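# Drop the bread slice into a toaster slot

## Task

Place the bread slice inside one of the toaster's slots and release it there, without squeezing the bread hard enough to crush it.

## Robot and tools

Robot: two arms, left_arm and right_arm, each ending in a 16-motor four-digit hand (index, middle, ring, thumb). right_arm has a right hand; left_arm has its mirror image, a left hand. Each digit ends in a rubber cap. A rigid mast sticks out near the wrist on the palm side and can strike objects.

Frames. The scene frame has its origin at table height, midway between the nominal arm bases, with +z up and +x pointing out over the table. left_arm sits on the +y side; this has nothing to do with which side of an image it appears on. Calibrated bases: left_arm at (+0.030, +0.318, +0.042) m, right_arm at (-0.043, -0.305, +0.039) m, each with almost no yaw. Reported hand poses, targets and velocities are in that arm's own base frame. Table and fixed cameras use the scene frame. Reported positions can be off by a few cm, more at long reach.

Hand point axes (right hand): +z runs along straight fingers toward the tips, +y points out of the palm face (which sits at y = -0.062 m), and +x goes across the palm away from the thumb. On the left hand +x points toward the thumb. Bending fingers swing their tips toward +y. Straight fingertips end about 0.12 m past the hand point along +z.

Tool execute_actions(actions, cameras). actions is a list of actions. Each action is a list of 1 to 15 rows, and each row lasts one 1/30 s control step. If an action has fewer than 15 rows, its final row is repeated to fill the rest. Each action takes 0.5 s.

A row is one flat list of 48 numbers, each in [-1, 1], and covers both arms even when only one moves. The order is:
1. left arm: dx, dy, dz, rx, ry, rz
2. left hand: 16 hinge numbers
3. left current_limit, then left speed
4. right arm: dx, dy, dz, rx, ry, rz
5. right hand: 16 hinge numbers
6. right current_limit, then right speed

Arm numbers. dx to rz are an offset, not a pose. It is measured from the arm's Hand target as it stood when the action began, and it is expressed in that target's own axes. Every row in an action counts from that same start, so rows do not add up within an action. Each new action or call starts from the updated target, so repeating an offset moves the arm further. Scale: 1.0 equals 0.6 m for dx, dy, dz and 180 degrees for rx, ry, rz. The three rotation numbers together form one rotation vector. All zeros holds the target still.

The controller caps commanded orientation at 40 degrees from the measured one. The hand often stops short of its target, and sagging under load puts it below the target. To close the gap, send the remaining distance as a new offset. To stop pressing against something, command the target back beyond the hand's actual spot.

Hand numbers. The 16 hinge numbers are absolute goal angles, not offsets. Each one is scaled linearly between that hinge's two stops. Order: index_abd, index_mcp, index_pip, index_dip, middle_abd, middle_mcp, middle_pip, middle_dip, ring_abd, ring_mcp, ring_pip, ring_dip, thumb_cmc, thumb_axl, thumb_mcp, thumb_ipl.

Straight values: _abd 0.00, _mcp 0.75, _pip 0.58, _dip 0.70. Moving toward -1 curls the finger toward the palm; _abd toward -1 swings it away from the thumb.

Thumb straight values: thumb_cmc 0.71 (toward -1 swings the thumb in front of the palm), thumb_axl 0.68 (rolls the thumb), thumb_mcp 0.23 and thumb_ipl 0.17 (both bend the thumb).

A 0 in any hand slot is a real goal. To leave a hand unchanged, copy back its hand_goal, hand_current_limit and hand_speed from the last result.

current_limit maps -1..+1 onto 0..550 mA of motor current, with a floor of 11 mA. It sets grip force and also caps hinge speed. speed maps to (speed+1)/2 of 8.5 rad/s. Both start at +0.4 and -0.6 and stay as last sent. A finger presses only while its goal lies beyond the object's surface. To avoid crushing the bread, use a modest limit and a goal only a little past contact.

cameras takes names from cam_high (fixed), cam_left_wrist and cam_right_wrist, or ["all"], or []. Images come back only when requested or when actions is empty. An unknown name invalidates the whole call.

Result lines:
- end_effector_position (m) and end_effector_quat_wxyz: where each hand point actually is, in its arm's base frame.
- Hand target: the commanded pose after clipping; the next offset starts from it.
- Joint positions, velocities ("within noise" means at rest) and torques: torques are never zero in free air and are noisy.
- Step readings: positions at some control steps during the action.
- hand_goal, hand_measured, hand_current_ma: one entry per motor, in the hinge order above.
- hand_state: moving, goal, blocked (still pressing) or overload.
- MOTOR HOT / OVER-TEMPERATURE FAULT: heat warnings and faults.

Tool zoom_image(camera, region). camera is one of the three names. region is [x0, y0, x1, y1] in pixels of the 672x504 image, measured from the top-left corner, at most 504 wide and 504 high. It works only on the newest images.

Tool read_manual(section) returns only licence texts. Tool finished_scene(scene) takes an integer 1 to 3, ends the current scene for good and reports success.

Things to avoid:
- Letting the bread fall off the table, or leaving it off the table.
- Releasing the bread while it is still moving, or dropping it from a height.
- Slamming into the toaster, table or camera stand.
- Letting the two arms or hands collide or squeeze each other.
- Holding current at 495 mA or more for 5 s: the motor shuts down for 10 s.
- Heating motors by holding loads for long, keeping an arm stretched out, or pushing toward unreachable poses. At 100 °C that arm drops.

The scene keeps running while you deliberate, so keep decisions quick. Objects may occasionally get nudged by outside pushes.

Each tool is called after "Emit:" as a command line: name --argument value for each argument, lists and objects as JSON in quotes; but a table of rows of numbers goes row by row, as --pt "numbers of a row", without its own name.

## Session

Emit:
execute_actions --actions '[]'

Scene clock: 0.00 s.
left_arm: end_effector_position=(+0.2340, +0.0123, +0.3106) hand_goal=(+0.000, +0.754, +0.576, +0.696, +0.000, +0.754, +0.576, +0.696, +0.000, +0.754, +0.576, +0.696, +0.714, +0.678, +0.226, +0.168) hand_measured=(+0.000, +0.754, +0.576, +0.696, +0.000, +0.754, +0.576, +0.696, +0.000, +0.754, +0.576, +0.696, +0.714, +0.678, +0.226, +0.168) hand_current_ma=(+0, +0, +0, +0, +0, +0, +0, +0, +0, +0, +0, +0, +0, +0, +0, +0) hand_state=(goal, goal, goal, goal, goal, goal, goal, goal, goal, goal, goal, goal, goal, goal, goal, goal) hand_current_limit=0.40 hand_speed=-0.60 end_effector_quat_wxyz=(+0.470, +0.152, +0.833, +0.250) | right_arm: end_effector_position=(+0.6952, +0.2991, +0.2780) hand_goal=(+0.000, +0.754, +0.576, +0.696, +0.000, +0.754, +0.576, +0.696, +0.000, +0.754, +0.576, +0.696, +0.714, +0.678, +0.226, +0.168) hand_measured=(+0.000, +0.754, +0.576, +0.696, +0.000, +0.754, +0.576, +0.696, +0.000, +0.754, +0.576, +0.696, +0.714, +0.678, +0.226, +0.168) hand_current_ma=(+0, +0, +0, +0, +0, +0, +0, +0, +0, +0, +0, +0, +0, +0, +0, +0) hand_state=(goal, goal, goal, goal, goal, goal, goal, goal, goal, goal, goal, goal, goal, goal, goal, goal) hand_current_limit=0.40 hand_speed=-0.60 end_effector_quat_wxyz=(+0.130, +0.800, +0.155, +0.565)
Joint positions: left_arm=[-0.885 0.515 0.612 -1.015 -0.994 -1.732] | right_arm=[0.637 1.947 1.666 -0.135 0.629 1.407]
Joint velocities: within noise
Joint torques (N m): no reading
Heat: left arm: hottest elbow 30 °C; right arm: hottest elbow 36 °C.
Hand target: left_arm +0.2355, +0.0104, +0.3246; +0.482, +0.142, +0.831, +0.240 | right_arm +0.6993, +0.3021, +0.2920; +0.124, +0.794, +0.148, +0.577
camera_calibration:
cam_left_wrist: T_world_to_cam=[[0.368971, -0.911564, 0.181417, -0.162657], [-0.851245, -0.409793, -0.327797, 0.267169], [0.373152, -0.0334826, -0.927166, 0.333042], [0, 0, 0, 1]] pos_world=[0.163167, -0.0276372, 0.425871]
cam_right_wrist: T_world_to_cam=[[-0.188466, -0.887819, -0.41983, 0.547524], [-0.914098, 0.314868, -0.255507, 0.552265], [0.359035, 0.335611, -0.870895, 0.0157584], [0, 0, 0, 1]] pos_world=[0.602356, 0.306923, 0.384699]

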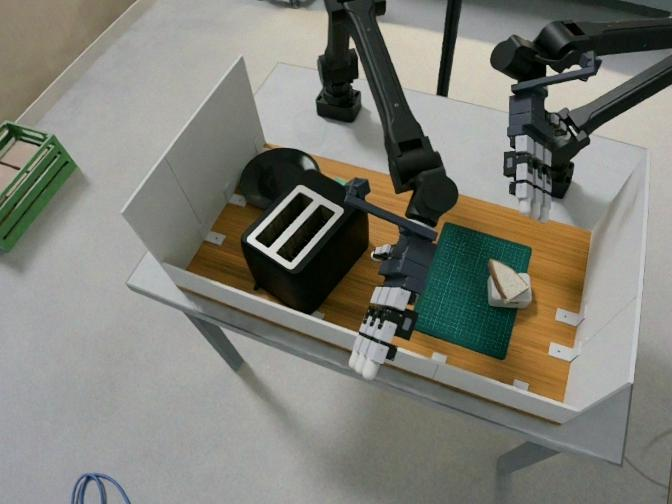

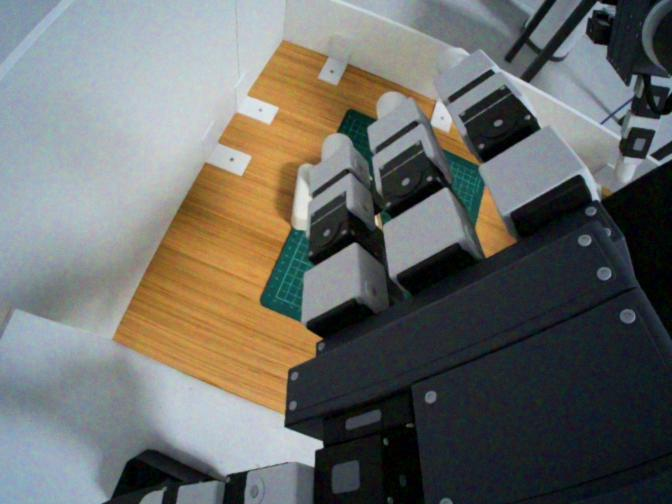

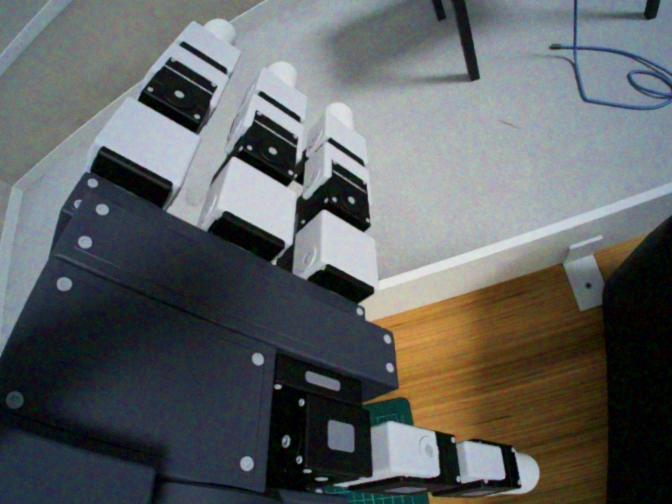

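Emit:
zoom_image --camera "cam_high" --region '[460, 240, 560, 330]'

Emit:
zoom_image --camera "cam_high" --region '[220, 150, 390, 320]'

Scaled by 5.040 from the camera's 672x504 image, which has a finer 960x720 frame.

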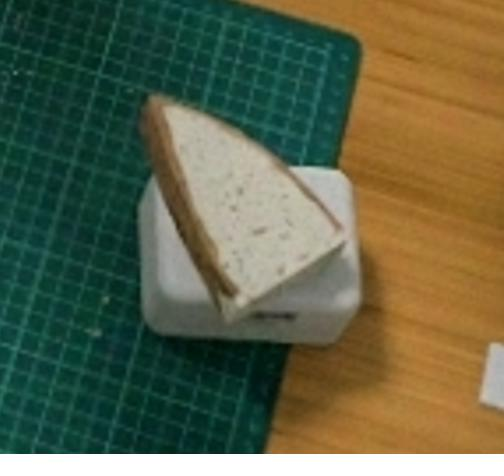

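Scaled by 2.965 from the camera's 672x504 image, which has a finer 960x720 frame.

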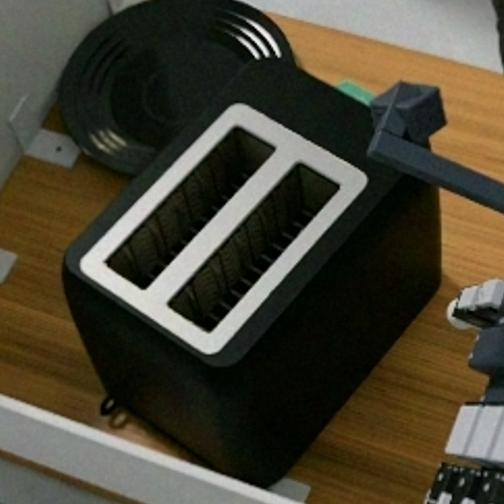

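Emit:
execute_actions --actions '[[[0,0,0,0.0692,0.0809,0.0379,0.2,0.754,0.577,0.696,-0.2,0.754,0.577,0.696,-0.28,0.754,0.577,0.696,-0.514,0.677,0.337,0.059,0.4,-0.6,0.1466,0.0613,-0.0508,0,0,0,0,0.754,0.576,0.696,0,0.754,0.576,0.696,0,0.754,0.576,0.696,0.714,0.678,0.226,0.168,0.4,-0.6]],[[0,0,0,0.0692,0.0809,0.0379,0.2,0.754,0.577,0.696,-0.2,0.754,0.577,0.696,-0.28,0.754,0.577,0.696,-0.514,0.677,0.337,0.059,0.4,-0.6,-0.0589,0.159,-0.089,0,0,0,0,0.754,0.576,0.696,0,0.754,0.576,0.696,0,0.754,0.576,0.696,0.714,0.678,0.226,0.168,0.4,-0.6]],[[0,0,0,0.0692,0.0809,0.0379,0.2,0.754,0.577,0.696,-0.2,0.754,0.577,0.696,-0.28,0.754,0.577,0.696,-0.514,0.677,0.337,0.059,0.4,-0.6,-0.0589,0.159,-0.089,0,0,0,0,0.754,0.576,0.696,0,0.754,0.576,0.696,0,0.754,0.576,0.696,0.714,0.678,0.226,0.168,0.4,-0.6]]]' --cameras '["cam_high"]'

Scene clock: 124.13 s.
left_arm: end_effector_position=(+0.2284, +0.0125, +0.2988) hand_goal=(+0.200, +0.754, +0.578, +0.696, -0.200, +0.754, +0.578, +0.696, -0.280, +0.754, +0.578, +0.696, -0.514, +0.678, +0.338, +0.060) hand_measured=(+0.200, +0.756, +0.578, +0.696, -0.194, +0.756, +0.578, +0.696, -0.274, +0.756, +0.578, +0.696, -0.512, +0.678, +0.330, +0.062) hand_current_ma=(+0, +0, +0, +0, +1, +0, +0, +0, +1, +0, +0, +0, +0, +0, -3, +0) hand_state=(goal, goal, goal, goal, goal, goal, goal, goal, goal, goal, goal, goal, goal, goal, goal, goal) hand_current_limit=0.40 hand_speed=-0.60 end_effector_quat_wxyz=(+0.055, +0.321, +0.941, +0.093) | right_arm: end_effector_position=(+0.5920, +0.0990, +0.4382) hand_goal=(+0.000, +0.754, +0.576, +0.696, +0.000, +0.754, +0.576, +0.696, +0.000, +0.754, +0.576, +0.696, +0.714, +0.678, +0.226, +0.168) hand_measured=(+0.002, +0.758, +0.576, +0.696, +0.002, +0.758, +0.576, +0.696, +0.002, +0.758, +0.576, +0.696, +0.716, +0.678, +0.226, +0.168) hand_current_ma=(+1, +3, +0, +0, +1, +3, +0, +0, +1, +3, +0, +0, +2, +0, +0, +0) hand_state=(goal, goal, goal, goal, goal, goal, goal, goal, goal, goal, goal, goal, goal, goal, goal, goal) hand_current_limit=0.40 hand_speed=-0.60 end_effector_quat_wxyz=(+0.122, +0.795, +0.141, +0.578)
Joint positions: left_arm=[-0.498 0.811 1.004 -1.685 -0.202 -1.404] | right_arm=[0.424 1.377 1.351 -0.314 0.434 1.333]
Joint torques (N m): left_arm=[0.15 -0.26 14.99 0.24 -0.29 0.18] | right_arm=[1.03 -10.58 9.8 3.14 0.06 -0.22]
Heat: left arm: hottest elbow 44 °C; right arm: hottest elbow 55 °C.
Hand target: left_arm +0.2354, +0.0104, +0.3245; +0.028, +0.326, +0.941, +0.082 | right_arm +0.5944, +0.1018, +0.4326; +0.124, +0.794, +0.148, +0.577
Off the commanded pose: left_arm 0.027 m, 3 deg | right_arm 0.007 m, 1 deg.
joint sent to its limit (left arm) — joint 4 (wrist pitch), lower limit. The joint targets are off in orientation, not in position.
Step readings (end_effector_position of left_arm | right_arm):
0: (+0.2340, +0.0123, +0.3106) | (+0.6952, +0.2991, +0.2780)
1: (+0.2341, +0.0118, +0.3094) | (+0.6951, +0.2990, +0.2779)
2: (+0.2345, +0.0096, +0.3050) | (+0.6946, +0.2987, +0.2782)
4: (+0.2323, +0.0073, +0.2943) | (+0.6925, +0.2971, +0.2805)
8: (+0.2283, +0.0114, +0.2915) | (+0.6902, +0.2954, +0.3025)
15: (+0.2299, +0.0128, +0.2992) | (+0.6896, +0.2949, +0.3646)
16: (+0.2296, +0.0122, +0.2983) | (+0.6894, +0.2949, +0.3692)
17: (+0.2282, +0.0104, +0.2944) | (+0.6885, +0.2930, +0.3747)
19: (+0.2241, +0.0087, +0.2889) | (+0.6800, +0.2840, +0.3762)
23: (+0.2251, +0.0121, +0.2955) | (+0.6587, +0.2454, +0.3872)
30: (+0.2273, +0.0130, +0.2981) | (+0.6454, +0.1970, +0.4277)
31: (+0.2268, +0.0127, +0.2977) | (+0.6445, +0.1962, +0.4290)
32: (+0.2247, +0.0112, +0.2956) | (+0.6431, +0.1939, +0.4282)
34: (+0.2201, +0.0104, +0.2940) | (+0.6320, +0.1844, +0.4180)
38: (+0.2251, +0.0129, +0.3002) | (+0.6097, +0.1427, +0.4094)
45: (+0.2271, +0.0132, +0.2989) | (+0.5937, +0.0985, +0.4401)
Images, in order (width x height): cam_high 672x504.

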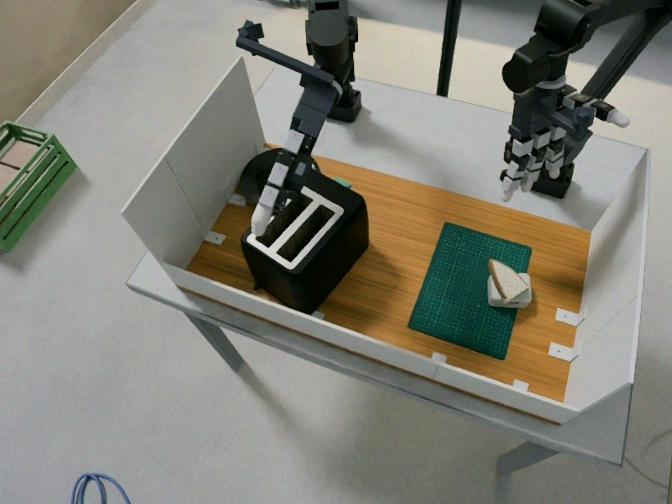

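Emit:
execute_actions --actions '[[[-0.118,0.0876,0.0535,0,0,0,0.2,0.754,0.577,0.696,-0.2,0.754,0.577,0.696,-0.28,0.754,0.577,0.696,-0.514,0.677,0.337,0.059,0.4,-0.6,-0.0589,0.159,-0.089,0,0,0,0,0.754,0.576,0.696,0,0.754,0.576,0.696,0,0.754,0.576,0.696,0.714,0.678,0.226,0.168,0.4,-0.6]],[[-0.118,0.0876,0.0535,0,0,0,0.2,0.754,0.577,0.696,-0.2,0.754,0.577,0.696,-0.28,0.754,0.577,0.696,-0.514,0.677,0.337,0.059,0.4,-0.6,-0.0589,0.159,-0.089,0.0808,0.0357,0.0928,0,0.754,0.576,0.696,0,0.754,0.576,0.696,0,0.754,0.576,0.696,0.714,0.678,0.226,0.168,0.4,-0.6]],[[0,0,0,0,0,0,0.2,0.754,0.577,0.696,-0.2,0.754,0.577,0.696,-0.28,0.754,0.577,0.696,-0.514,0.677,0.337,0.059,0.4,-0.6,0,0,0,0.0808,0.0357,0.0928,0,0.754,0.576,0.696,0,0.754,0.576,0.696,0,0.754,0.576,0.696,0.714,0.678,0.226,0.168,0.4,-0.6]]]' --cameras '["all"]'

Emit:
zoom_image --camera "cam_high" --region '[440, 200, 580, 330]'

Scene clock: 130.13 s.
left_arm: end_effector_position=(+0.4011, +0.0142, +0.2521) hand_goal=(+0.200, +0.754, +0.578, +0.696, -0.200, +0.754, +0.578, +0.696, -0.280, +0.754, +0.578, +0.696, -0.514, +0.678, +0.338, +0.060) hand_measured=(+0.200, +0.756, +0.578, +0.696, -0.198, +0.756, +0.578, +0.696, -0.276, +0.756, +0.578, +0.696, -0.514, +0.678, +0.330, +0.060) hand_current_ma=(+0, +0, +0, +0, +0, +0, +0, +0, +0, +0, +0, +0, +0, +0, -3, +0) hand_state=(goal, goal, goal, goal, goal, goal, goal, goal, goal, goal, goal, goal, goal, goal, goal, goal) hand_current_limit=0.40 hand_speed=-0.60 end_effector_quat_wxyz=(-0.007, +0.326, +0.942, +0.082) | right_arm: end_effector_position=(+0.4865, -0.0931, +0.4606) hand_goal=(+0.000, +0.754, +0.576, +0.696, +0.000, +0.754, +0.576, +0.696, +0.000, +0.754, +0.576, +0.696, +0.714, +0.678, +0.226, +0.168) hand_measured=(+0.002, +0.752, +0.576, +0.696, +0.002, +0.752, +0.576, +0.696, +0.002, +0.752, +0.576, +0.696, +0.714, +0.678, +0.226, +0.168) hand_current_ma=(+1, -1, +0, +0, +1, -1, +0, +0, +1, -1, +0, +0, +0, +0, +0, +0) hand_state=(goal, goal, goal, goal, goal, goal, goal, goal, goal, goal, goal, goal, goal, goal, goal, goal) hand_current_limit=0.40 hand_speed=-0.60 end_effector_quat_wxyz=(-0.264, +0.748, +0.069, +0.604)
Joint positions: left_arm=[-0.252 1.312 1.231 -1.49 -0.164 -1.156] | right_arm=[-0.34 1 1.157 -0.351 -0.835 1.745]
Joint torques (N m): left_arm=[-0.03 -7.94 14.76 0.43 -0.25 0.15] | right_arm=[0.15 -3.78 12.01 3.12 -0.33 0.07]
Heat: left arm: hottest elbow 45 °C; right arm: hottest elbow 54 °C.
Hand target: left_arm +0.4177, +0.0131, +0.2794; +0.028, +0.326, +0.941, +0.082 | right_arm +0.4896, -0.0988, +0.4733; -0.261, +0.740, +0.067, +0.616
Off the commanded pose: left_arm 0.032 m, 4 deg | right_arm 0.014 m, 2 deg.
Step readings (end_effector_position of left_arm | right_arm):
0: (+0.2285, +0.0125, +0.2988) | (+0.5920, +0.0990, +0.4382)
1: (+0.2287, +0.0125, +0.2988) | (+0.5922, +0.0994, +0.4374)
2: (+0.2313, +0.0122, +0.2978) | (+0.5921, +0.0980, +0.4356)
4: (+0.2431, +0.0142, +0.2981) | (+0.5852, +0.0893, +0.4276)
8: (+0.2856, +0.0165, +0.2890) | (+0.5607, +0.0383, +0.4287)
15: (+0.3079, +0.0149, +0.2676) | (+0.5377, -0.0006, +0.4684)
16: (+0.3090, +0.0148, +0.2688) | (+0.5379, +0.0018, +0.4699)
17: (+0.3125, +0.0146, +0.2705) | (+0.5404, +0.0044, +0.4677)
19: (+0.3286, +0.0143, +0.2748) | (+0.5382, +0.0026, +0.4575)
23: (+0.3756, +0.0148, +0.2729) | (+0.5105, -0.0542, +0.4588)
30: (+0.3974, +0.0150, +0.2480) | (+0.4824, -0.0946, +0.4810)
31: (+0.3977, +0.0148, +0.2479) | (+0.4832, -0.0917, +0.4794)
32: (+0.3980, +0.0147, +0.2482) | (+0.4854, -0.0854, +0.4759)
34: (+0.3991, +0.0145, +0.2497) | (+0.4879, -0.0753, +0.4670)
38: (+0.4008, +0.0142, +0.2520) | (+0.4859, -0.0854, +0.4573)
45: (+0.4010, +0.0142, +0.2522) | (+0.4863, -0.0957, +0.4587)
camera_calibration:
cam_left_wrist: T_world_to_cam=[[0.200903, -0.970264, -0.135005, -0.0639982], [-0.728007, -0.240092, 0.642154, 0.0946608], [-0.655472, -0.0307262, -0.754594, 0.585471], [0, 0, 0, 1]] pos_world=[0.465531, -0.0213786, 0.372366]
cam_right_wrist: T_world_to_cam=[[0.0572939, -0.379848, -0.923273, 0.396239], [-0.987851, 0.112246, -0.107481, 0.480423], [0.14446, 0.918214, -0.368802, 0.308698], [0, 0, 0, 1]] pos_world=[0.40729, -0.186866, 0.531322]

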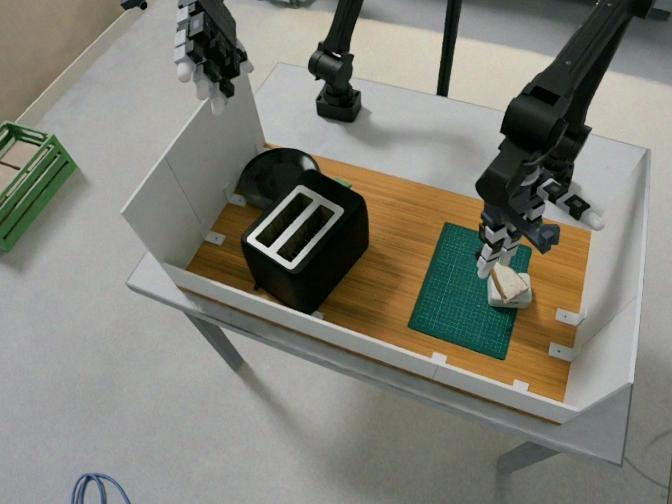

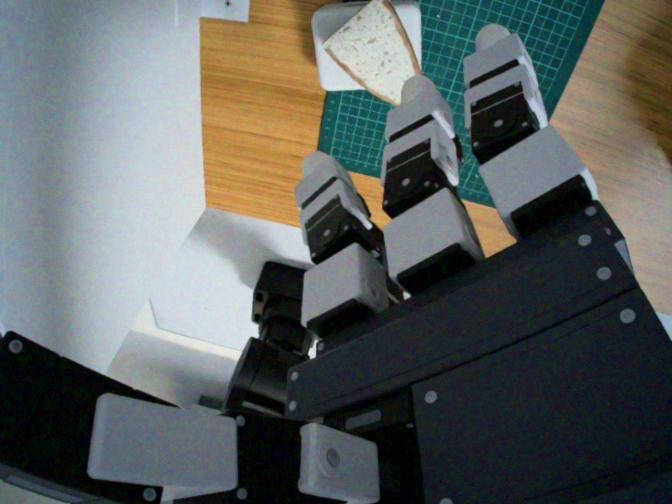

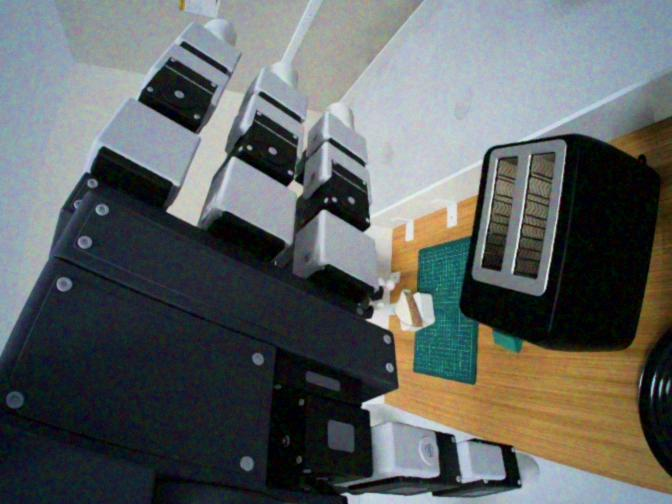

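Scaled by 3.600 from the camera's 672x504 image, which has a finer 960x720 frame.

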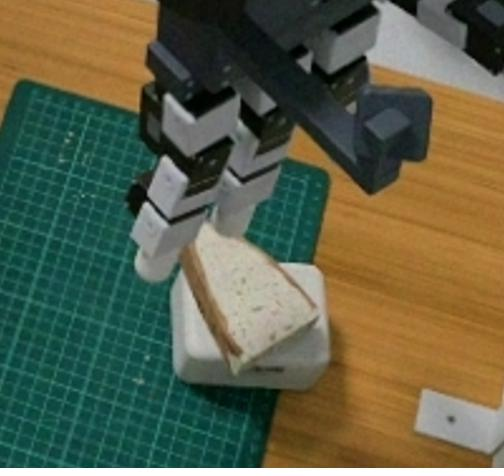

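Emit:
zoom_image --camera "cam_left_wrist" --region '[290, 0, 450, 160]'

Scaled by 3.150 from the camera's 672x504 image, which has a finer 960x720 frame.

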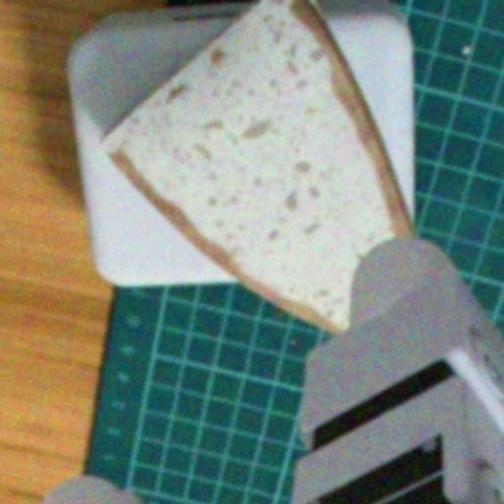

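Emit:
execute_actions --actions '[[[-0.026,-0.0047,0.0853,0,-0.03,0,0.2,0.754,0.577,0.696,-0.2,0.754,0.577,0.696,-0.28,0.754,0.577,0.696,-0.514,0.677,0.337,0.059,0.4,-0.6,0,0,0,0,0,0,0,0.754,0.576,0.696,0,0.754,0.576,0.696,0,0.754,0.576,0.696,0.714,0.678,0.226,0.168,0.4,-0.6]]]' --cameras '["cam_high","cam_left_wrist"]'

Emit:
zoom_image --camera "cam_left_wrist" --region '[270, 0, 450, 180]'

Emit:
zoom_image --camera "cam_high" --region '[460, 240, 560, 330]'

Scene clock: 149.50 s.
left_arm: end_effector_position=(+0.4301, +0.0055, +0.2251) hand_goal=(+0.200, +0.754, +0.578, +0.696, -0.200, +0.754, +0.578, +0.696, -0.280, +0.754, +0.578, +0.696, -0.514, +0.678, +0.338, +0.060) hand_measured=(+0.200, +0.756, +0.578, +0.696, -0.198, +0.756, +0.578, +0.696, -0.276, +0.756, +0.578, +0.696, -0.514, +0.678, +0.330, +0.060) hand_current_ma=(+0, +0, +0, +0, +0, +0, +0, +0, +0, +0, +0, +0, +0, +0, -3, +0) hand_state=(goal, goal, goal, goal, goal, goal, goal, goal, goal, goal, goal, goal, goal, goal, goal, goal) hand_current_limit=0.40 hand_speed=-0.60 end_effector_quat_wxyz=(+0.063, +0.327, +0.940, +0.067) | right_arm: end_effector_position=(+0.4870, -0.0930, +0.4622) hand_goal=(+0.000, +0.754, +0.576, +0.696, +0.000, +0.754, +0.576, +0.696, +0.000, +0.754, +0.576, +0.696, +0.714, +0.678, +0.226, +0.168) hand_measured=(+0.002, +0.752, +0.576, +0.696, +0.002, +0.752, +0.576, +0.696, +0.002, +0.752, +0.576, +0.696, +0.714, +0.678, +0.226, +0.168) hand_current_ma=(+1, -1, +0, +0, +1, -1, +0, +0, +1, -1, +0, +0, +0, +0, +0, +0) hand_state=(goal, goal, goal, goal, goal, goal, goal, goal, goal, goal, goal, goal, goal, goal, goal, goal) hand_current_limit=0.40 hand_speed=-0.60 end_effector_quat_wxyz=(-0.265, +0.746, +0.068, +0.607)
Joint positions: left_arm=[-0.237 1.312 1.161 -1.28 -0.121 -1.129] | right_arm=[-0.34 1 1.157 -0.342 -0.835 1.753]
Joint torques (N m): left_arm=[0.09 -8 9.95 1.11 -0.19 0.18] | right_arm=[0.26 -3.72 11.74 3.14 -0.27 0.05]
Heat: left arm: hottest elbow 51 °C; right arm: hottest elbow 54 °C.
Hand target: left_arm +0.4337, +0.0082, +0.2285; +0.072, +0.329, +0.939, +0.067 | right_arm +0.4896, -0.0988, +0.4733; -0.261, +0.740, +0.067, +0.616
Off the commanded pose: left_arm 0.006 m, 1 deg | right_arm 0.013 m, 1 deg.
Step readings (end_effector_position of left_arm | right_arm):
0: (+0.4011, +0.0142, +0.2521) | (+0.4865, -0.0930, +0.4606)
1: (+0.4013, +0.0140, +0.2519) | (+0.4865, -0.0930, +0.4606)
2: (+0.4043, +0.0124, +0.2515) | (+0.4865, -0.0931, +0.4607)
4: (+0.4151, +0.0085, +0.2482) | (+0.4867, -0.0931, +0.4612)
8: (+0.4286, +0.0046, +0.2364) | (+0.4869, -0.0931, +0.4621)
15: (+0.4284, +0.0060, +0.2248) | (+0.4870, -0.0931, +0.4622)
camera_calibration:
cam_left_wrist: T_world_to_cam=[[0.196961, -0.979612, -0.0395827, -0.101625], [-0.804791, -0.184606, 0.56412, 0.181374], [-0.559926, -0.079254, -0.824743, 0.558894], [0, 0, 0, 1]] pos_world=[0.478923, -0.021776, 0.354605]
Images, in order (width x height): cam_high 672x504, cam_left_wrist 672x504.

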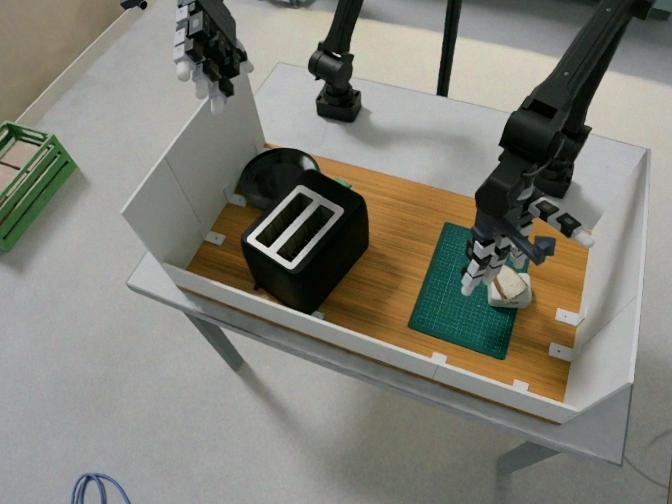

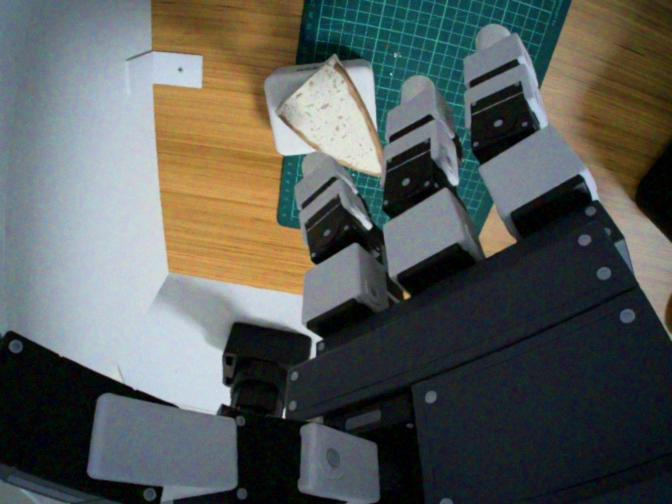

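Scaled by 2.800 from the camera's 672x504 image, which has a finer 960x720 frame.

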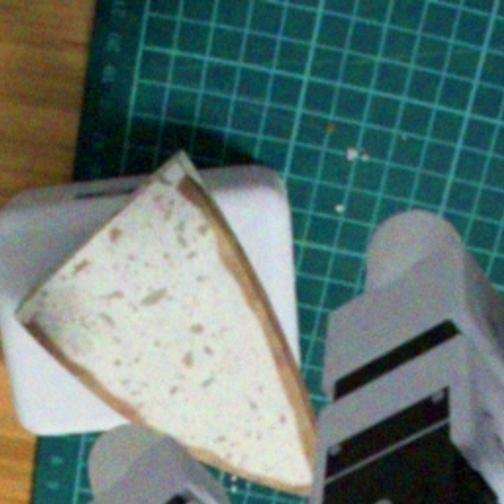

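Scaled by 5.040 from the camera's 672x504 image, which has a finer 960x720 frame.

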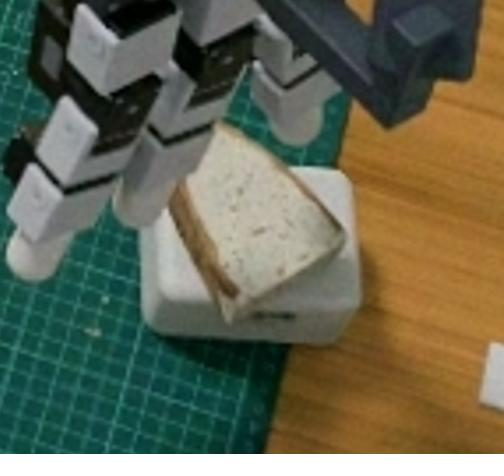

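Emit:
execute_actions --actions '[[[0.025,-0.0165,0.0432,0,0.028,0,0.2,0.754,0.577,0.696,-0.2,0.754,0.577,0.696,-0.28,0.754,0.577,0.696,-0.514,0.677,0.337,0.059,0.4,-0.6,0,0,0,0,0,0,0,0.754,0.576,0.696,0,0.754,0.576,0.696,0,0.754,0.576,0.696,0.714,0.678,0.226,0.168,0.4,-0.6]]]' --cameras '["cam_high","cam_left_wrist"]'

Scene clock: 172.97 s.
left_arm: end_effector_position=(+0.4185, +0.0134, +0.2001) hand_goal=(+0.200, +0.754, +0.578, +0.696, -0.200, +0.754, +0.578, +0.696, -0.280, +0.754, +0.578, +0.696, -0.514, +0.678, +0.338, +0.060) hand_measured=(+0.200, +0.756, +0.578, +0.696, -0.198, +0.756, +0.578, +0.696, -0.276, +0.756, +0.578, +0.696, -0.514, +0.678, +0.330, +0.060) hand_current_ma=(+0, +0, +0, +0, +0, +0, +0, +0, +0, +0, +0, +0, +0, +0, -3, +0) hand_state=(goal, goal, goal, goal, goal, goal, goal, goal, goal, goal, goal, goal, goal, goal, goal, goal) hand_current_limit=0.40 hand_speed=-0.60 end_effector_quat_wxyz=(+0.028, +0.329, +0.940, +0.079) | right_arm: end_effector_position=(+0.4870, -0.0930, +0.4622) hand_goal=(+0.000, +0.754, +0.576, +0.696, +0.000, +0.754, +0.576, +0.696, +0.000, +0.754, +0.576, +0.696, +0.714, +0.678, +0.226, +0.168) hand_measured=(+0.002, +0.752, +0.576, +0.696, +0.002, +0.752, +0.576, +0.696, +0.002, +0.752, +0.576, +0.696, +0.714, +0.678, +0.226, +0.168) hand_current_ma=(+1, -1, +0, +0, +1, -1, +0, +0, +1, -1, +0, +0, +0, +0, +0, +0) hand_state=(goal, goal, goal, goal, goal, goal, goal, goal, goal, goal, goal, goal, goal, goal, goal, goal) hand_current_limit=0.40 hand_speed=-0.60 end_effector_quat_wxyz=(-0.265, +0.746, +0.068, +0.607)
Joint positions: left_arm=[-0.237 1.333 1.112 -1.278 -0.152 -1.129] | right_arm=[-0.34 1 1.157 -0.342 -0.835 1.753]
Joint torques (N m): left_arm=[-1.03 -6.95 9.77 0.83 -0.49 -0.06] | right_arm=[0.09 -3.84 11.81 3.07 -0.27 0.04]
Heat: left arm: hottest elbow 46 °C; right arm: hottest elbow 53 °C.
Hand target: left_arm +0.4207, +0.0121, +0.2000; +0.031, +0.326, +0.941, +0.081 | right_arm +0.4896, -0.0988, +0.4733; -0.261, +0.740, +0.067, +0.616
Off the commanded pose: left_arm 0.003 m, 1 deg | right_arm 0.013 m, 1 deg.
Step readings (end_effector_position of left_arm | right_arm):
0: (+0.4301, +0.0055, +0.2251) | (+0.4870, -0.0930, +0.4622)
1: (+0.4300, +0.0055, +0.2251) | (+0.4870, -0.0930, +0.4622)
2: (+0.4295, +0.0061, +0.2242) | (+0.4870, -0.0930, +0.4622)
4: (+0.4273, +0.0089, +0.2216) | (+0.4870, -0.0930, +0.4622)
8: (+0.4199, +0.0126, +0.2087) | (+0.4870, -0.0930, +0.4622)
15: (+0.4185, +0.0134, +0.2001) | (+0.4870, -0.0930, +0.4622)
camera_calibration:
cam_left_wrist: T_world_to_cam=[[0.195802, -0.975877, -0.0965732, -0.0807447], [-0.769732, -0.21396, 0.601443, 0.165809], [-0.607597, -0.0434281, -0.793057, 0.545571], [0, 0, 0, 1]] pos_world=[0.474926, -0.0196273, 0.325147]
Images, in order (width x height): cam_high 672x504, cam_left_wrist 672x504.

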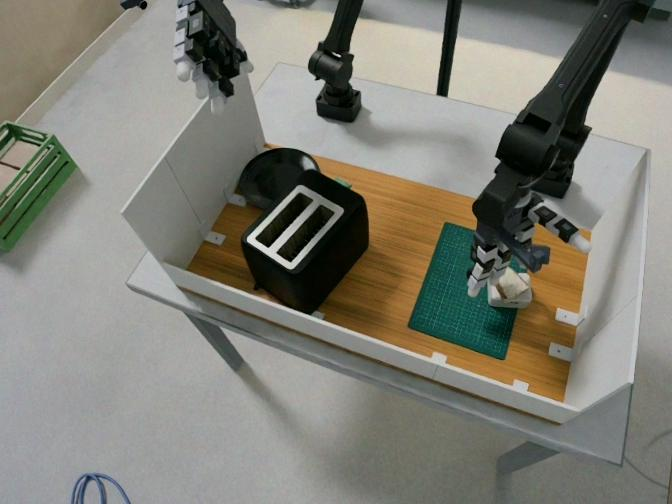

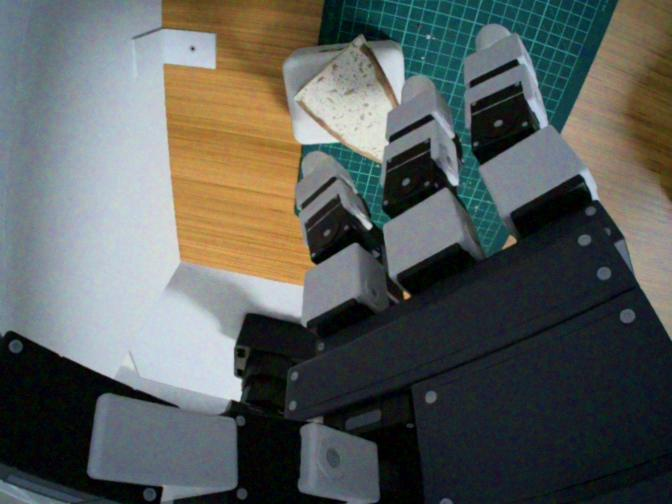

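Emit:
execute_actions --actions '[[[-0.0062,-0.0122,0.0385,0,0,0,0.2,0.754,0.577,0.696,-0.2,0.754,0.577,0.696,-0.28,0.754,0.577,0.696,-0.514,0.677,0.337,0.059,0.4,-0.6,0,0,0,0,0,0,0,0.754,0.576,0.696,0,0.754,0.576,0.696,0,0.754,0.576,0.696,0.714,0.678,0.226,0.168,0.4,-0.6]]]' --cameras '["cam_high","cam_left_wrist"]'

Emit:
zoom_image --camera "cam_left_wrist" --region '[260, 0, 520, 200]'

Emit:
zoom_image --camera "cam_high" --region '[440, 220, 560, 330]'

Scene clock: 192.17 s.
left_arm: end_effector_position=(+0.4195, +0.0113, +0.1765) hand_goal=(+0.200, +0.754, +0.578, +0.696, -0.200, +0.754, +0.578, +0.696, -0.280, +0.754, +0.578, +0.696, -0.514, +0.678, +0.338, +0.060) hand_measured=(+0.200, +0.756, +0.578, +0.696, -0.198, +0.756, +0.578, +0.696, -0.276, +0.756, +0.578, +0.696, -0.514, +0.678, +0.330, +0.060) hand_current_ma=(+0, +0, +0, +0, +0, +0, +0, +0, +0, +0, +0, +0, +0, +0, -3, +0) hand_state=(goal, goal, goal, goal, goal, goal, goal, goal, goal, goal, goal, goal, goal, goal, goal, goal) hand_current_limit=0.40 hand_speed=-0.60 end_effector_quat_wxyz=(+0.026, +0.329, +0.941, +0.079) | right_arm: end_effector_position=(+0.4870, -0.0930, +0.4622) hand_goal=(+0.000, +0.754, +0.576, +0.696, +0.000, +0.754, +0.576, +0.696, +0.000, +0.754, +0.576, +0.696, +0.714, +0.678, +0.226, +0.168) hand_measured=(+0.002, +0.752, +0.576, +0.696, +0.002, +0.752, +0.576, +0.696, +0.002, +0.752, +0.576, +0.696, +0.714, +0.678, +0.226, +0.168) hand_current_ma=(+1, -1, +0, +0, +1, -1, +0, +0, +1, -1, +0, +0, +0, +0, +0, +0) hand_state=(goal, goal, goal, goal, goal, goal, goal, goal, goal, goal, goal, goal, goal, goal, goal, goal) hand_current_limit=0.40 hand_speed=-0.60 end_effector_quat_wxyz=(-0.265, +0.746, +0.068, +0.607)
Joint positions: left_arm=[-0.242 1.355 1.069 -1.217 -0.153 -1.135] | right_arm=[-0.34 1 1.157 -0.342 -0.835 1.753]
Joint torques (N m): left_arm=[-1.55 -7.36 9.54 0.96 -0.5 -0.09] | right_arm=[0.21 -3.84 11.71 3.11 -0.28 0.04]
Heat: left arm: hottest elbow 45 °C; right arm: hottest elbow 53 °C.
Hand target: left_arm +0.4218, +0.0070, +0.1761; +0.031, +0.326, +0.941, +0.081 | right_arm +0.4896, -0.0988, +0.4733; -0.261, +0.740, +0.067, +0.616
Off the commanded pose: left_arm 0.005 m, 1 deg | right_arm 0.013 m, 1 deg.
Step readings (end_effector_position of left_arm | right_arm):
0: (+0.4185, +0.0134, +0.2001) | (+0.4870, -0.0930, +0.4622)
1: (+0.4186, +0.0134, +0.2001) | (+0.4870, -0.0930, +0.4622)
2: (+0.4191, +0.0133, +0.1992) | (+0.4870, -0.0930, +0.4622)
4: (+0.4204, +0.0126, +0.1960) | (+0.4870, -0.0930, +0.4622)
8: (+0.4191, +0.0117, +0.1841) | (+0.4870, -0.0930, +0.4622)
15: (+0.4193, +0.0113, +0.1764) | (+0.4870, -0.0930, +0.4622)
camera_calibration:
cam_left_wrist: T_world_to_cam=[[0.196682, -0.9756, -0.0975712, -0.0854803], [-0.768001, -0.21516, 0.603226, 0.179375], [-0.6095, -0.0437091, -0.79158, 0.527911], [0, 0, 0, 1]] pos_world=[0.476334, -0.0217259, 0.30134]
Images, in order (width x height): cam_high 672x504, cam_left_wrist 672x504.

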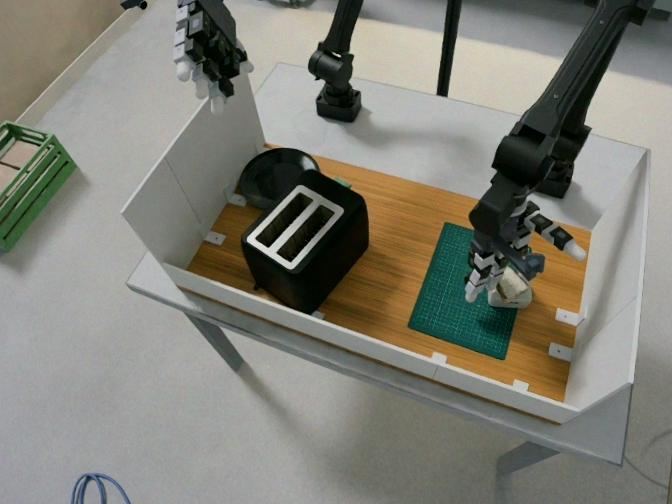

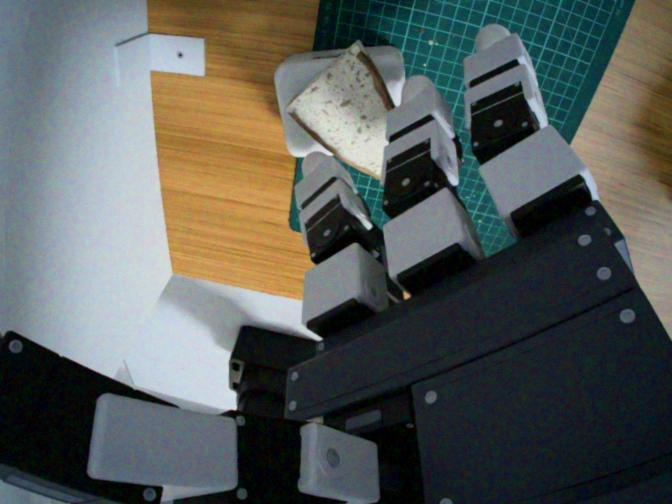

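Scaled by 1.938 from the camera's 672x504 image, which has a finer 960x720 frame.

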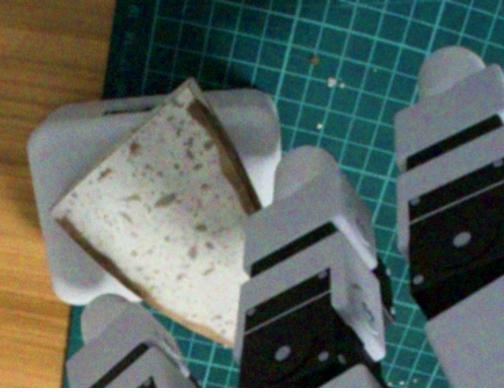

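Scaled by 4.200 from the camera's 672x504 image, which has a finer 960x720 frame.

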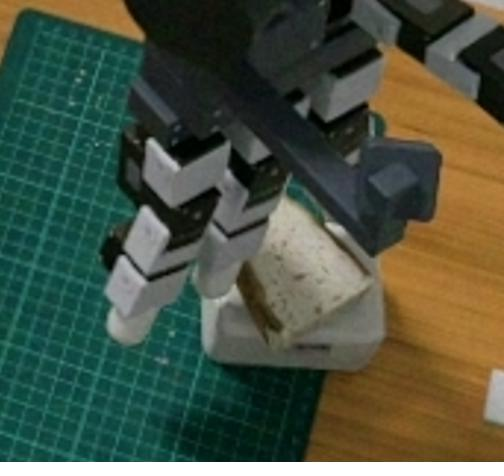

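Emit:
execute_actions --actions '[[[0,0,0,0,0,0,0.13,0.754,0.577,0.696,-0.14,0.754,0.577,0.696,-0.28,0.754,0.577,0.696,-0.514,0.677,0.337,0.059,-0.1,-0.9,0,0,0,0,0,0,0,0.754,0.576,0.696,0,0.754,0.576,0.696,0,0.754,0.576,0.696,0.714,0.678,0.226,0.168,0.4,-0.6]],[[0,0,0,0,0,0,0.0,0.754,0.577,0.696,-0.0,0.754,0.577,0.696,-0.2,0.754,0.577,0.696,-0.514,0.677,0.337,0.059,-0.1,-0.9,0,0,0,0,0,0,0,0.754,0.576,0.696,0,0.754,0.576,0.696,0,0.754,0.576,0.696,0.714,0.678,0.226,0.168,0.4,-0.6]]]' --cameras '["cam_left_wrist","cam_high"]'

Emit:
zoom_image --camera "cam_left_wrist" --region '[260, 0, 520, 200]'

Scene clock: 200.87 s.
left_arm: end_effector_position=(+0.4196, +0.0113, +0.1766) hand_goal=(+0.000, +0.754, +0.578, +0.696, +0.000, +0.754, +0.578, +0.696, -0.200, +0.754, +0.578, +0.696, -0.514, +0.678, +0.338, +0.060) hand_measured=(+0.090, +0.756, +0.578, +0.696, -0.102, +0.756, +0.578, +0.696, -0.202, +0.756, +0.578, +0.696, -0.514, +0.678, +0.330, +0.060) hand_current_ma=(+106, +0, +0, +0, -136, +0, +0, +0, +0, +0, +0, +0, +0, +0, -3, +0) hand_state=(blocked, goal, goal, goal, blocked, goal, goal, goal, goal, goal, goal, goal, goal, goal, goal, goal) hand_current_limit=-0.10 hand_speed=-0.90 end_effector_quat_wxyz=(+0.026, +0.329, +0.941, +0.080) | right_arm: end_effector_position=(+0.4870, -0.0930, +0.4622) hand_goal=(+0.000, +0.754, +0.576, +0.696, +0.000, +0.754, +0.576, +0.696, +0.000, +0.754, +0.576, +0.696, +0.714, +0.678, +0.226, +0.168) hand_measured=(+0.002, +0.752, +0.576, +0.696, +0.002, +0.752, +0.576, +0.696, +0.002, +0.752, +0.576, +0.696, +0.714, +0.678, +0.226, +0.168) hand_current_ma=(+1, -1, +0, +0, +1, -1, +0, +0, +1, -1, +0, +0, +0, +0, +0, +0) hand_state=(goal, goal, goal, goal, goal, goal, goal, goal, goal, goal, goal, goal, goal, goal, goal, goal) hand_current_limit=0.40 hand_speed=-0.60 end_effector_quat_wxyz=(-0.265, +0.746, +0.068, +0.607)
Joint positions: left_arm=[-0.243 1.355 1.069 -1.217 -0.154 -1.135] | right_arm=[-0.34 1 1.157 -0.342 -0.835 1.753]
Joint torques (N m): left_arm=[-1.44 -7.47 9.51 0.96 -0.47 -0.11] | right_arm=[0.15 -3.9 11.75 3.12 -0.27 0.04]
Heat: left arm: hottest elbow 45 °C; right arm: hottest elbow 54 °C.
Hand target: left_arm +0.4218, +0.0070, +0.1761; +0.031, +0.326, +0.941, +0.081 | right_arm +0.4896, -0.0988, +0.4733; -0.261, +0.740, +0.067, +0.616
Off the commanded pose: left_arm 0.005 m, 1 deg | right_arm 0.013 m, 1 deg.
Step readings (end_effector_position of left_arm | right_arm):
0: (+0.4195, +0.0113, +0.1765) | (+0.4870, -0.0930, +0.4622)
1: (+0.4195, +0.0113, +0.1765) | (+0.4870, -0.0930, +0.4622)
2: (+0.4195, +0.0113, +0.1765) | (+0.4870, -0.0930, +0.4622)
4: (+0.4195, +0.0113, +0.1765) | (+0.4870, -0.0930, +0.4622)
8: (+0.4195, +0.0113, +0.1765) | (+0.4870, -0.0930, +0.4622)
15: (+0.4195, +0.0113, +0.1765) | (+0.4870, -0.0930, +0.4622)
16: (+0.4195, +0.0113, +0.1765) | (+0.4870, -0.0930, +0.4622)
17: (+0.4195, +0.0113, +0.1765) | (+0.4870, -0.0930, +0.4622)
19: (+0.4195, +0.0113, +0.1765) | (+0.4870, -0.0930, +0.4622)
23: (+0.4195, +0.0114, +0.1765) | (+0.4870, -0.0930, +0.4622)
30: (+0.4196, +0.0113, +0.1766) | (+0.4870, -0.0930, +0.4622)
camera_calibration:
cam_left_wrist: T_world_to_cam=[[0.196772, -0.975486, -0.0985312, -0.0853022], [-0.768229, -0.215841, 0.602691, 0.179469], [-0.609184, -0.0428982, -0.791868, 0.527879], [0, 0, 0, 1]] pos_world=[0.476233, -0.0218293, 0.301441]
Images, in order (width x height): cam_high 672x504, cam_left_wrist 672x504.

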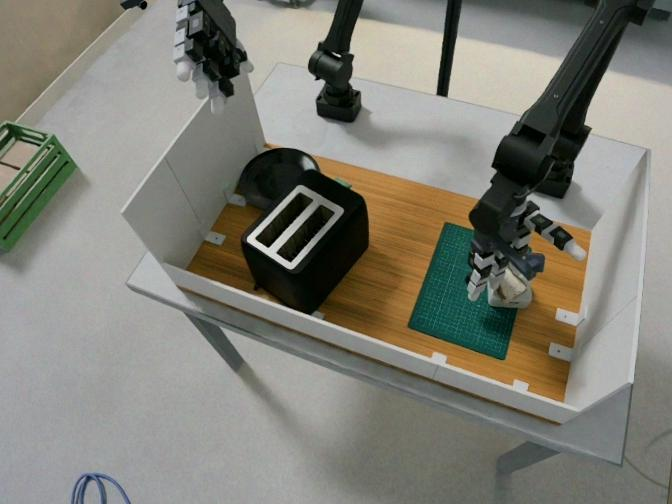

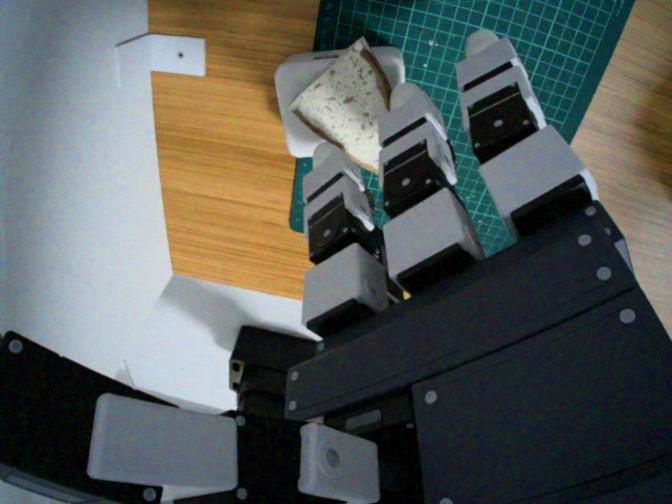

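Scaled by 1.938 from the camera's 672x504 image, which has a finer 960x720 frame.

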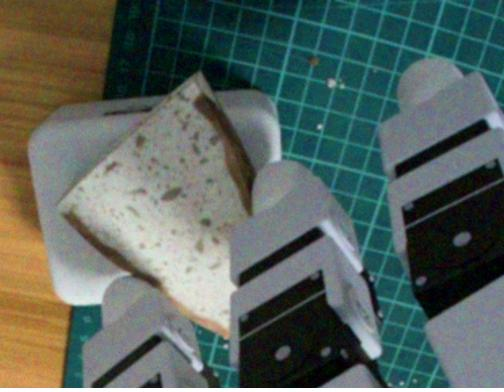

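Emit:
execute_actions --actions '[[[0,0,0,0,0,0,-0.03,0.754,0.577,0.696,0.03,0.754,0.577,0.696,-0.15,0.754,0.577,0.696,-0.514,0.677,0.337,0.059,-0.1,-0.9,0,0,0,0,0,0,0,0.754,0.576,0.696,0,0.754,0.576,0.696,0,0.754,0.576,0.696,0.714,0.678,0.226,0.168,0.4,-0.6]],[[-0.0004,0.0115,-0.0656,0,0,0,-0.03,0.754,0.577,0.696,0.03,0.754,0.577,0.696,-0.12,0.754,0.577,0.696,-0.514,0.677,0.337,0.059,-0.1,-0.9,0,0,0,0,0,0,0,0.754,0.576,0.696,0,0.754,0.576,0.696,0,0.754,0.576,0.696,0.714,0.678,0.226,0.168,0.4,-0.6]]]' --cameras '["cam_left_wrist","cam_high"]'

Emit:
zoom_image --camera "cam_left_wrist" --region '[260, 0, 520, 200]'

Scene clock: 208.67 s.
left_arm: end_effector_position=(+0.4060, +0.0148, +0.1854) hand_goal=(-0.030, +0.754, +0.578, +0.696, +0.030, +0.754, +0.578, +0.696, -0.120, +0.754, +0.578, +0.696, -0.514, +0.678, +0.338, +0.060) hand_measured=(+0.076, +0.754, +0.578, +0.696, -0.090, +0.752, +0.578, +0.696, -0.122, +0.756, +0.578, +0.696, -0.514, +0.678, +0.330, +0.060) hand_current_ma=(+145, +0, +0, +0, -185, +0, +0, +0, +0, +0, +0, +0, +0, +0, -3, +0) hand_state=(blocked, goal, goal, goal, blocked, goal, goal, goal, goal, goal, goal, goal, goal, goal, goal, goal) hand_current_limit=-0.10 hand_speed=-0.90 end_effector_quat_wxyz=(-0.004, +0.331, +0.940, +0.077) | right_arm: end_effector_position=(+0.4870, -0.0930, +0.4622) hand_goal=(+0.000, +0.754, +0.576, +0.696, +0.000, +0.754, +0.576, +0.696, +0.000, +0.754, +0.576, +0.696, +0.714, +0.678, +0.226, +0.168) hand_measured=(+0.002, +0.752, +0.576, +0.696, +0.002, +0.752, +0.576, +0.696, +0.002, +0.752, +0.576, +0.696, +0.714, +0.678, +0.226, +0.168) hand_current_ma=(+1, -1, +0, +0, +1, -1, +0, +0, +1, -1, +0, +0, +0, +0, +0, +0) hand_state=(goal, goal, goal, goal, goal, goal, goal, goal, goal, goal, goal, goal, goal, goal, goal, goal) hand_current_limit=0.40 hand_speed=-0.60 end_effector_quat_wxyz=(-0.265, +0.746, +0.068, +0.607)
Joint positions: left_arm=[-0.243 1.348 1.09 -1.305 -0.155 -1.135] | right_arm=[-0.34 1 1.157 -0.342 -0.835 1.753]
Joint torques (N m): left_arm=[-1.49 -8.82 14.37 0.1 -0.43 -0.11] | right_arm=[0.21 -3.78 11.79 3.1 -0.27 0.05]
Heat: left arm: hottest elbow 45 °C; right arm: hottest elbow 54 °C.
Hand target: left_arm +0.4218, +0.0070, +0.2160; +0.031, +0.326, +0.941, +0.081 | right_arm +0.4896, -0.0988, +0.4733; -0.261, +0.740, +0.067, +0.616
Off the commanded pose: left_arm 0.035 m, 4 deg | right_arm 0.013 m, 1 deg.
Step readings (end_effector_position of left_arm | right_arm):
0: (+0.4196, +0.0113, +0.1766) | (+0.4870, -0.0930, +0.4622)
1: (+0.4196, +0.0113, +0.1766) | (+0.4870, -0.0930, +0.4622)
2: (+0.4196, +0.0113, +0.1766) | (+0.4870, -0.0930, +0.4622)
4: (+0.4196, +0.0114, +0.1766) | (+0.4870, -0.0930, +0.4622)
8: (+0.4196, +0.0114, +0.1766) | (+0.4870, -0.0930, +0.4622)
15: (+0.4196, +0.0114, +0.1766) | (+0.4870, -0.0930, +0.4622)
16: (+0.4196, +0.0114, +0.1766) | (+0.4870, -0.0930, +0.4622)
17: (+0.4187, +0.0116, +0.1765) | (+0.4870, -0.0930, +0.4622)
19: (+0.4145, +0.0127, +0.1767) | (+0.4870, -0.0930, +0.4622)
23: (+0.4054, +0.0149, +0.1777) | (+0.4870, -0.0930, +0.4622)
30: (+0.4055, +0.0149, +0.1838) | (+0.4870, -0.0930, +0.4622)
camera_calibration:
cam_left_wrist: T_world_to_cam=[[0.190226, -0.973771, -0.124839, -0.0709292], [-0.731609, -0.225402, 0.643384, 0.142308], [-0.654647, -0.0310548, -0.755296, 0.53818], [0, 0, 0, 1]] pos_world=[0.469925, -0.0202792, 0.306072]
Images, in order (width x height): cam_high 672x504, cam_left_wrist 672x504.

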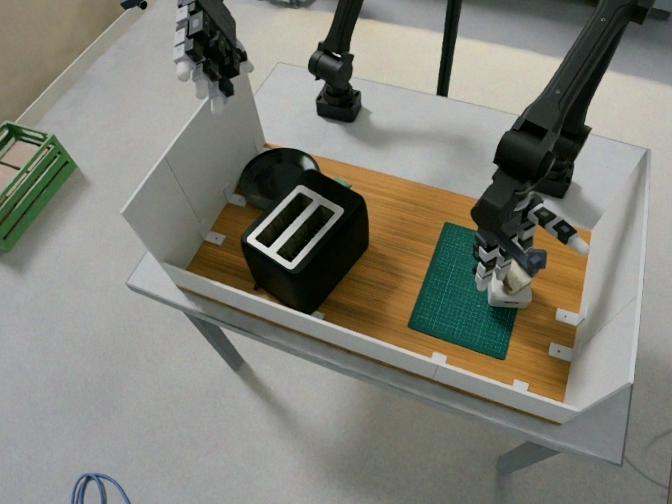

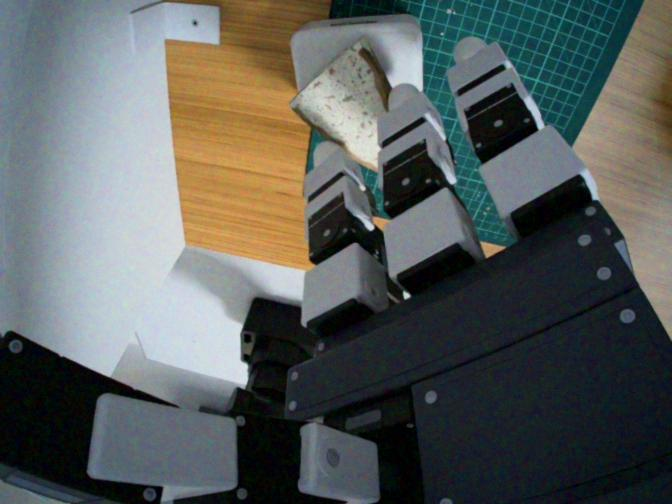

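Scaled by 1.938 from the camera's 672x504 image, which has a finer 960x720 frame.

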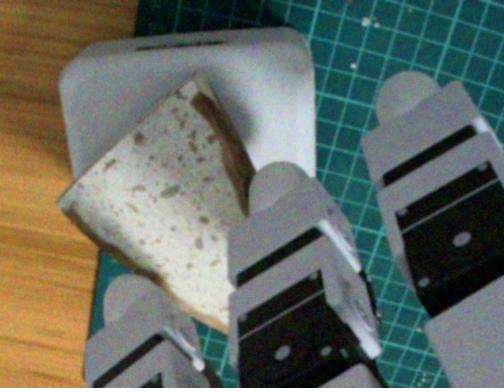

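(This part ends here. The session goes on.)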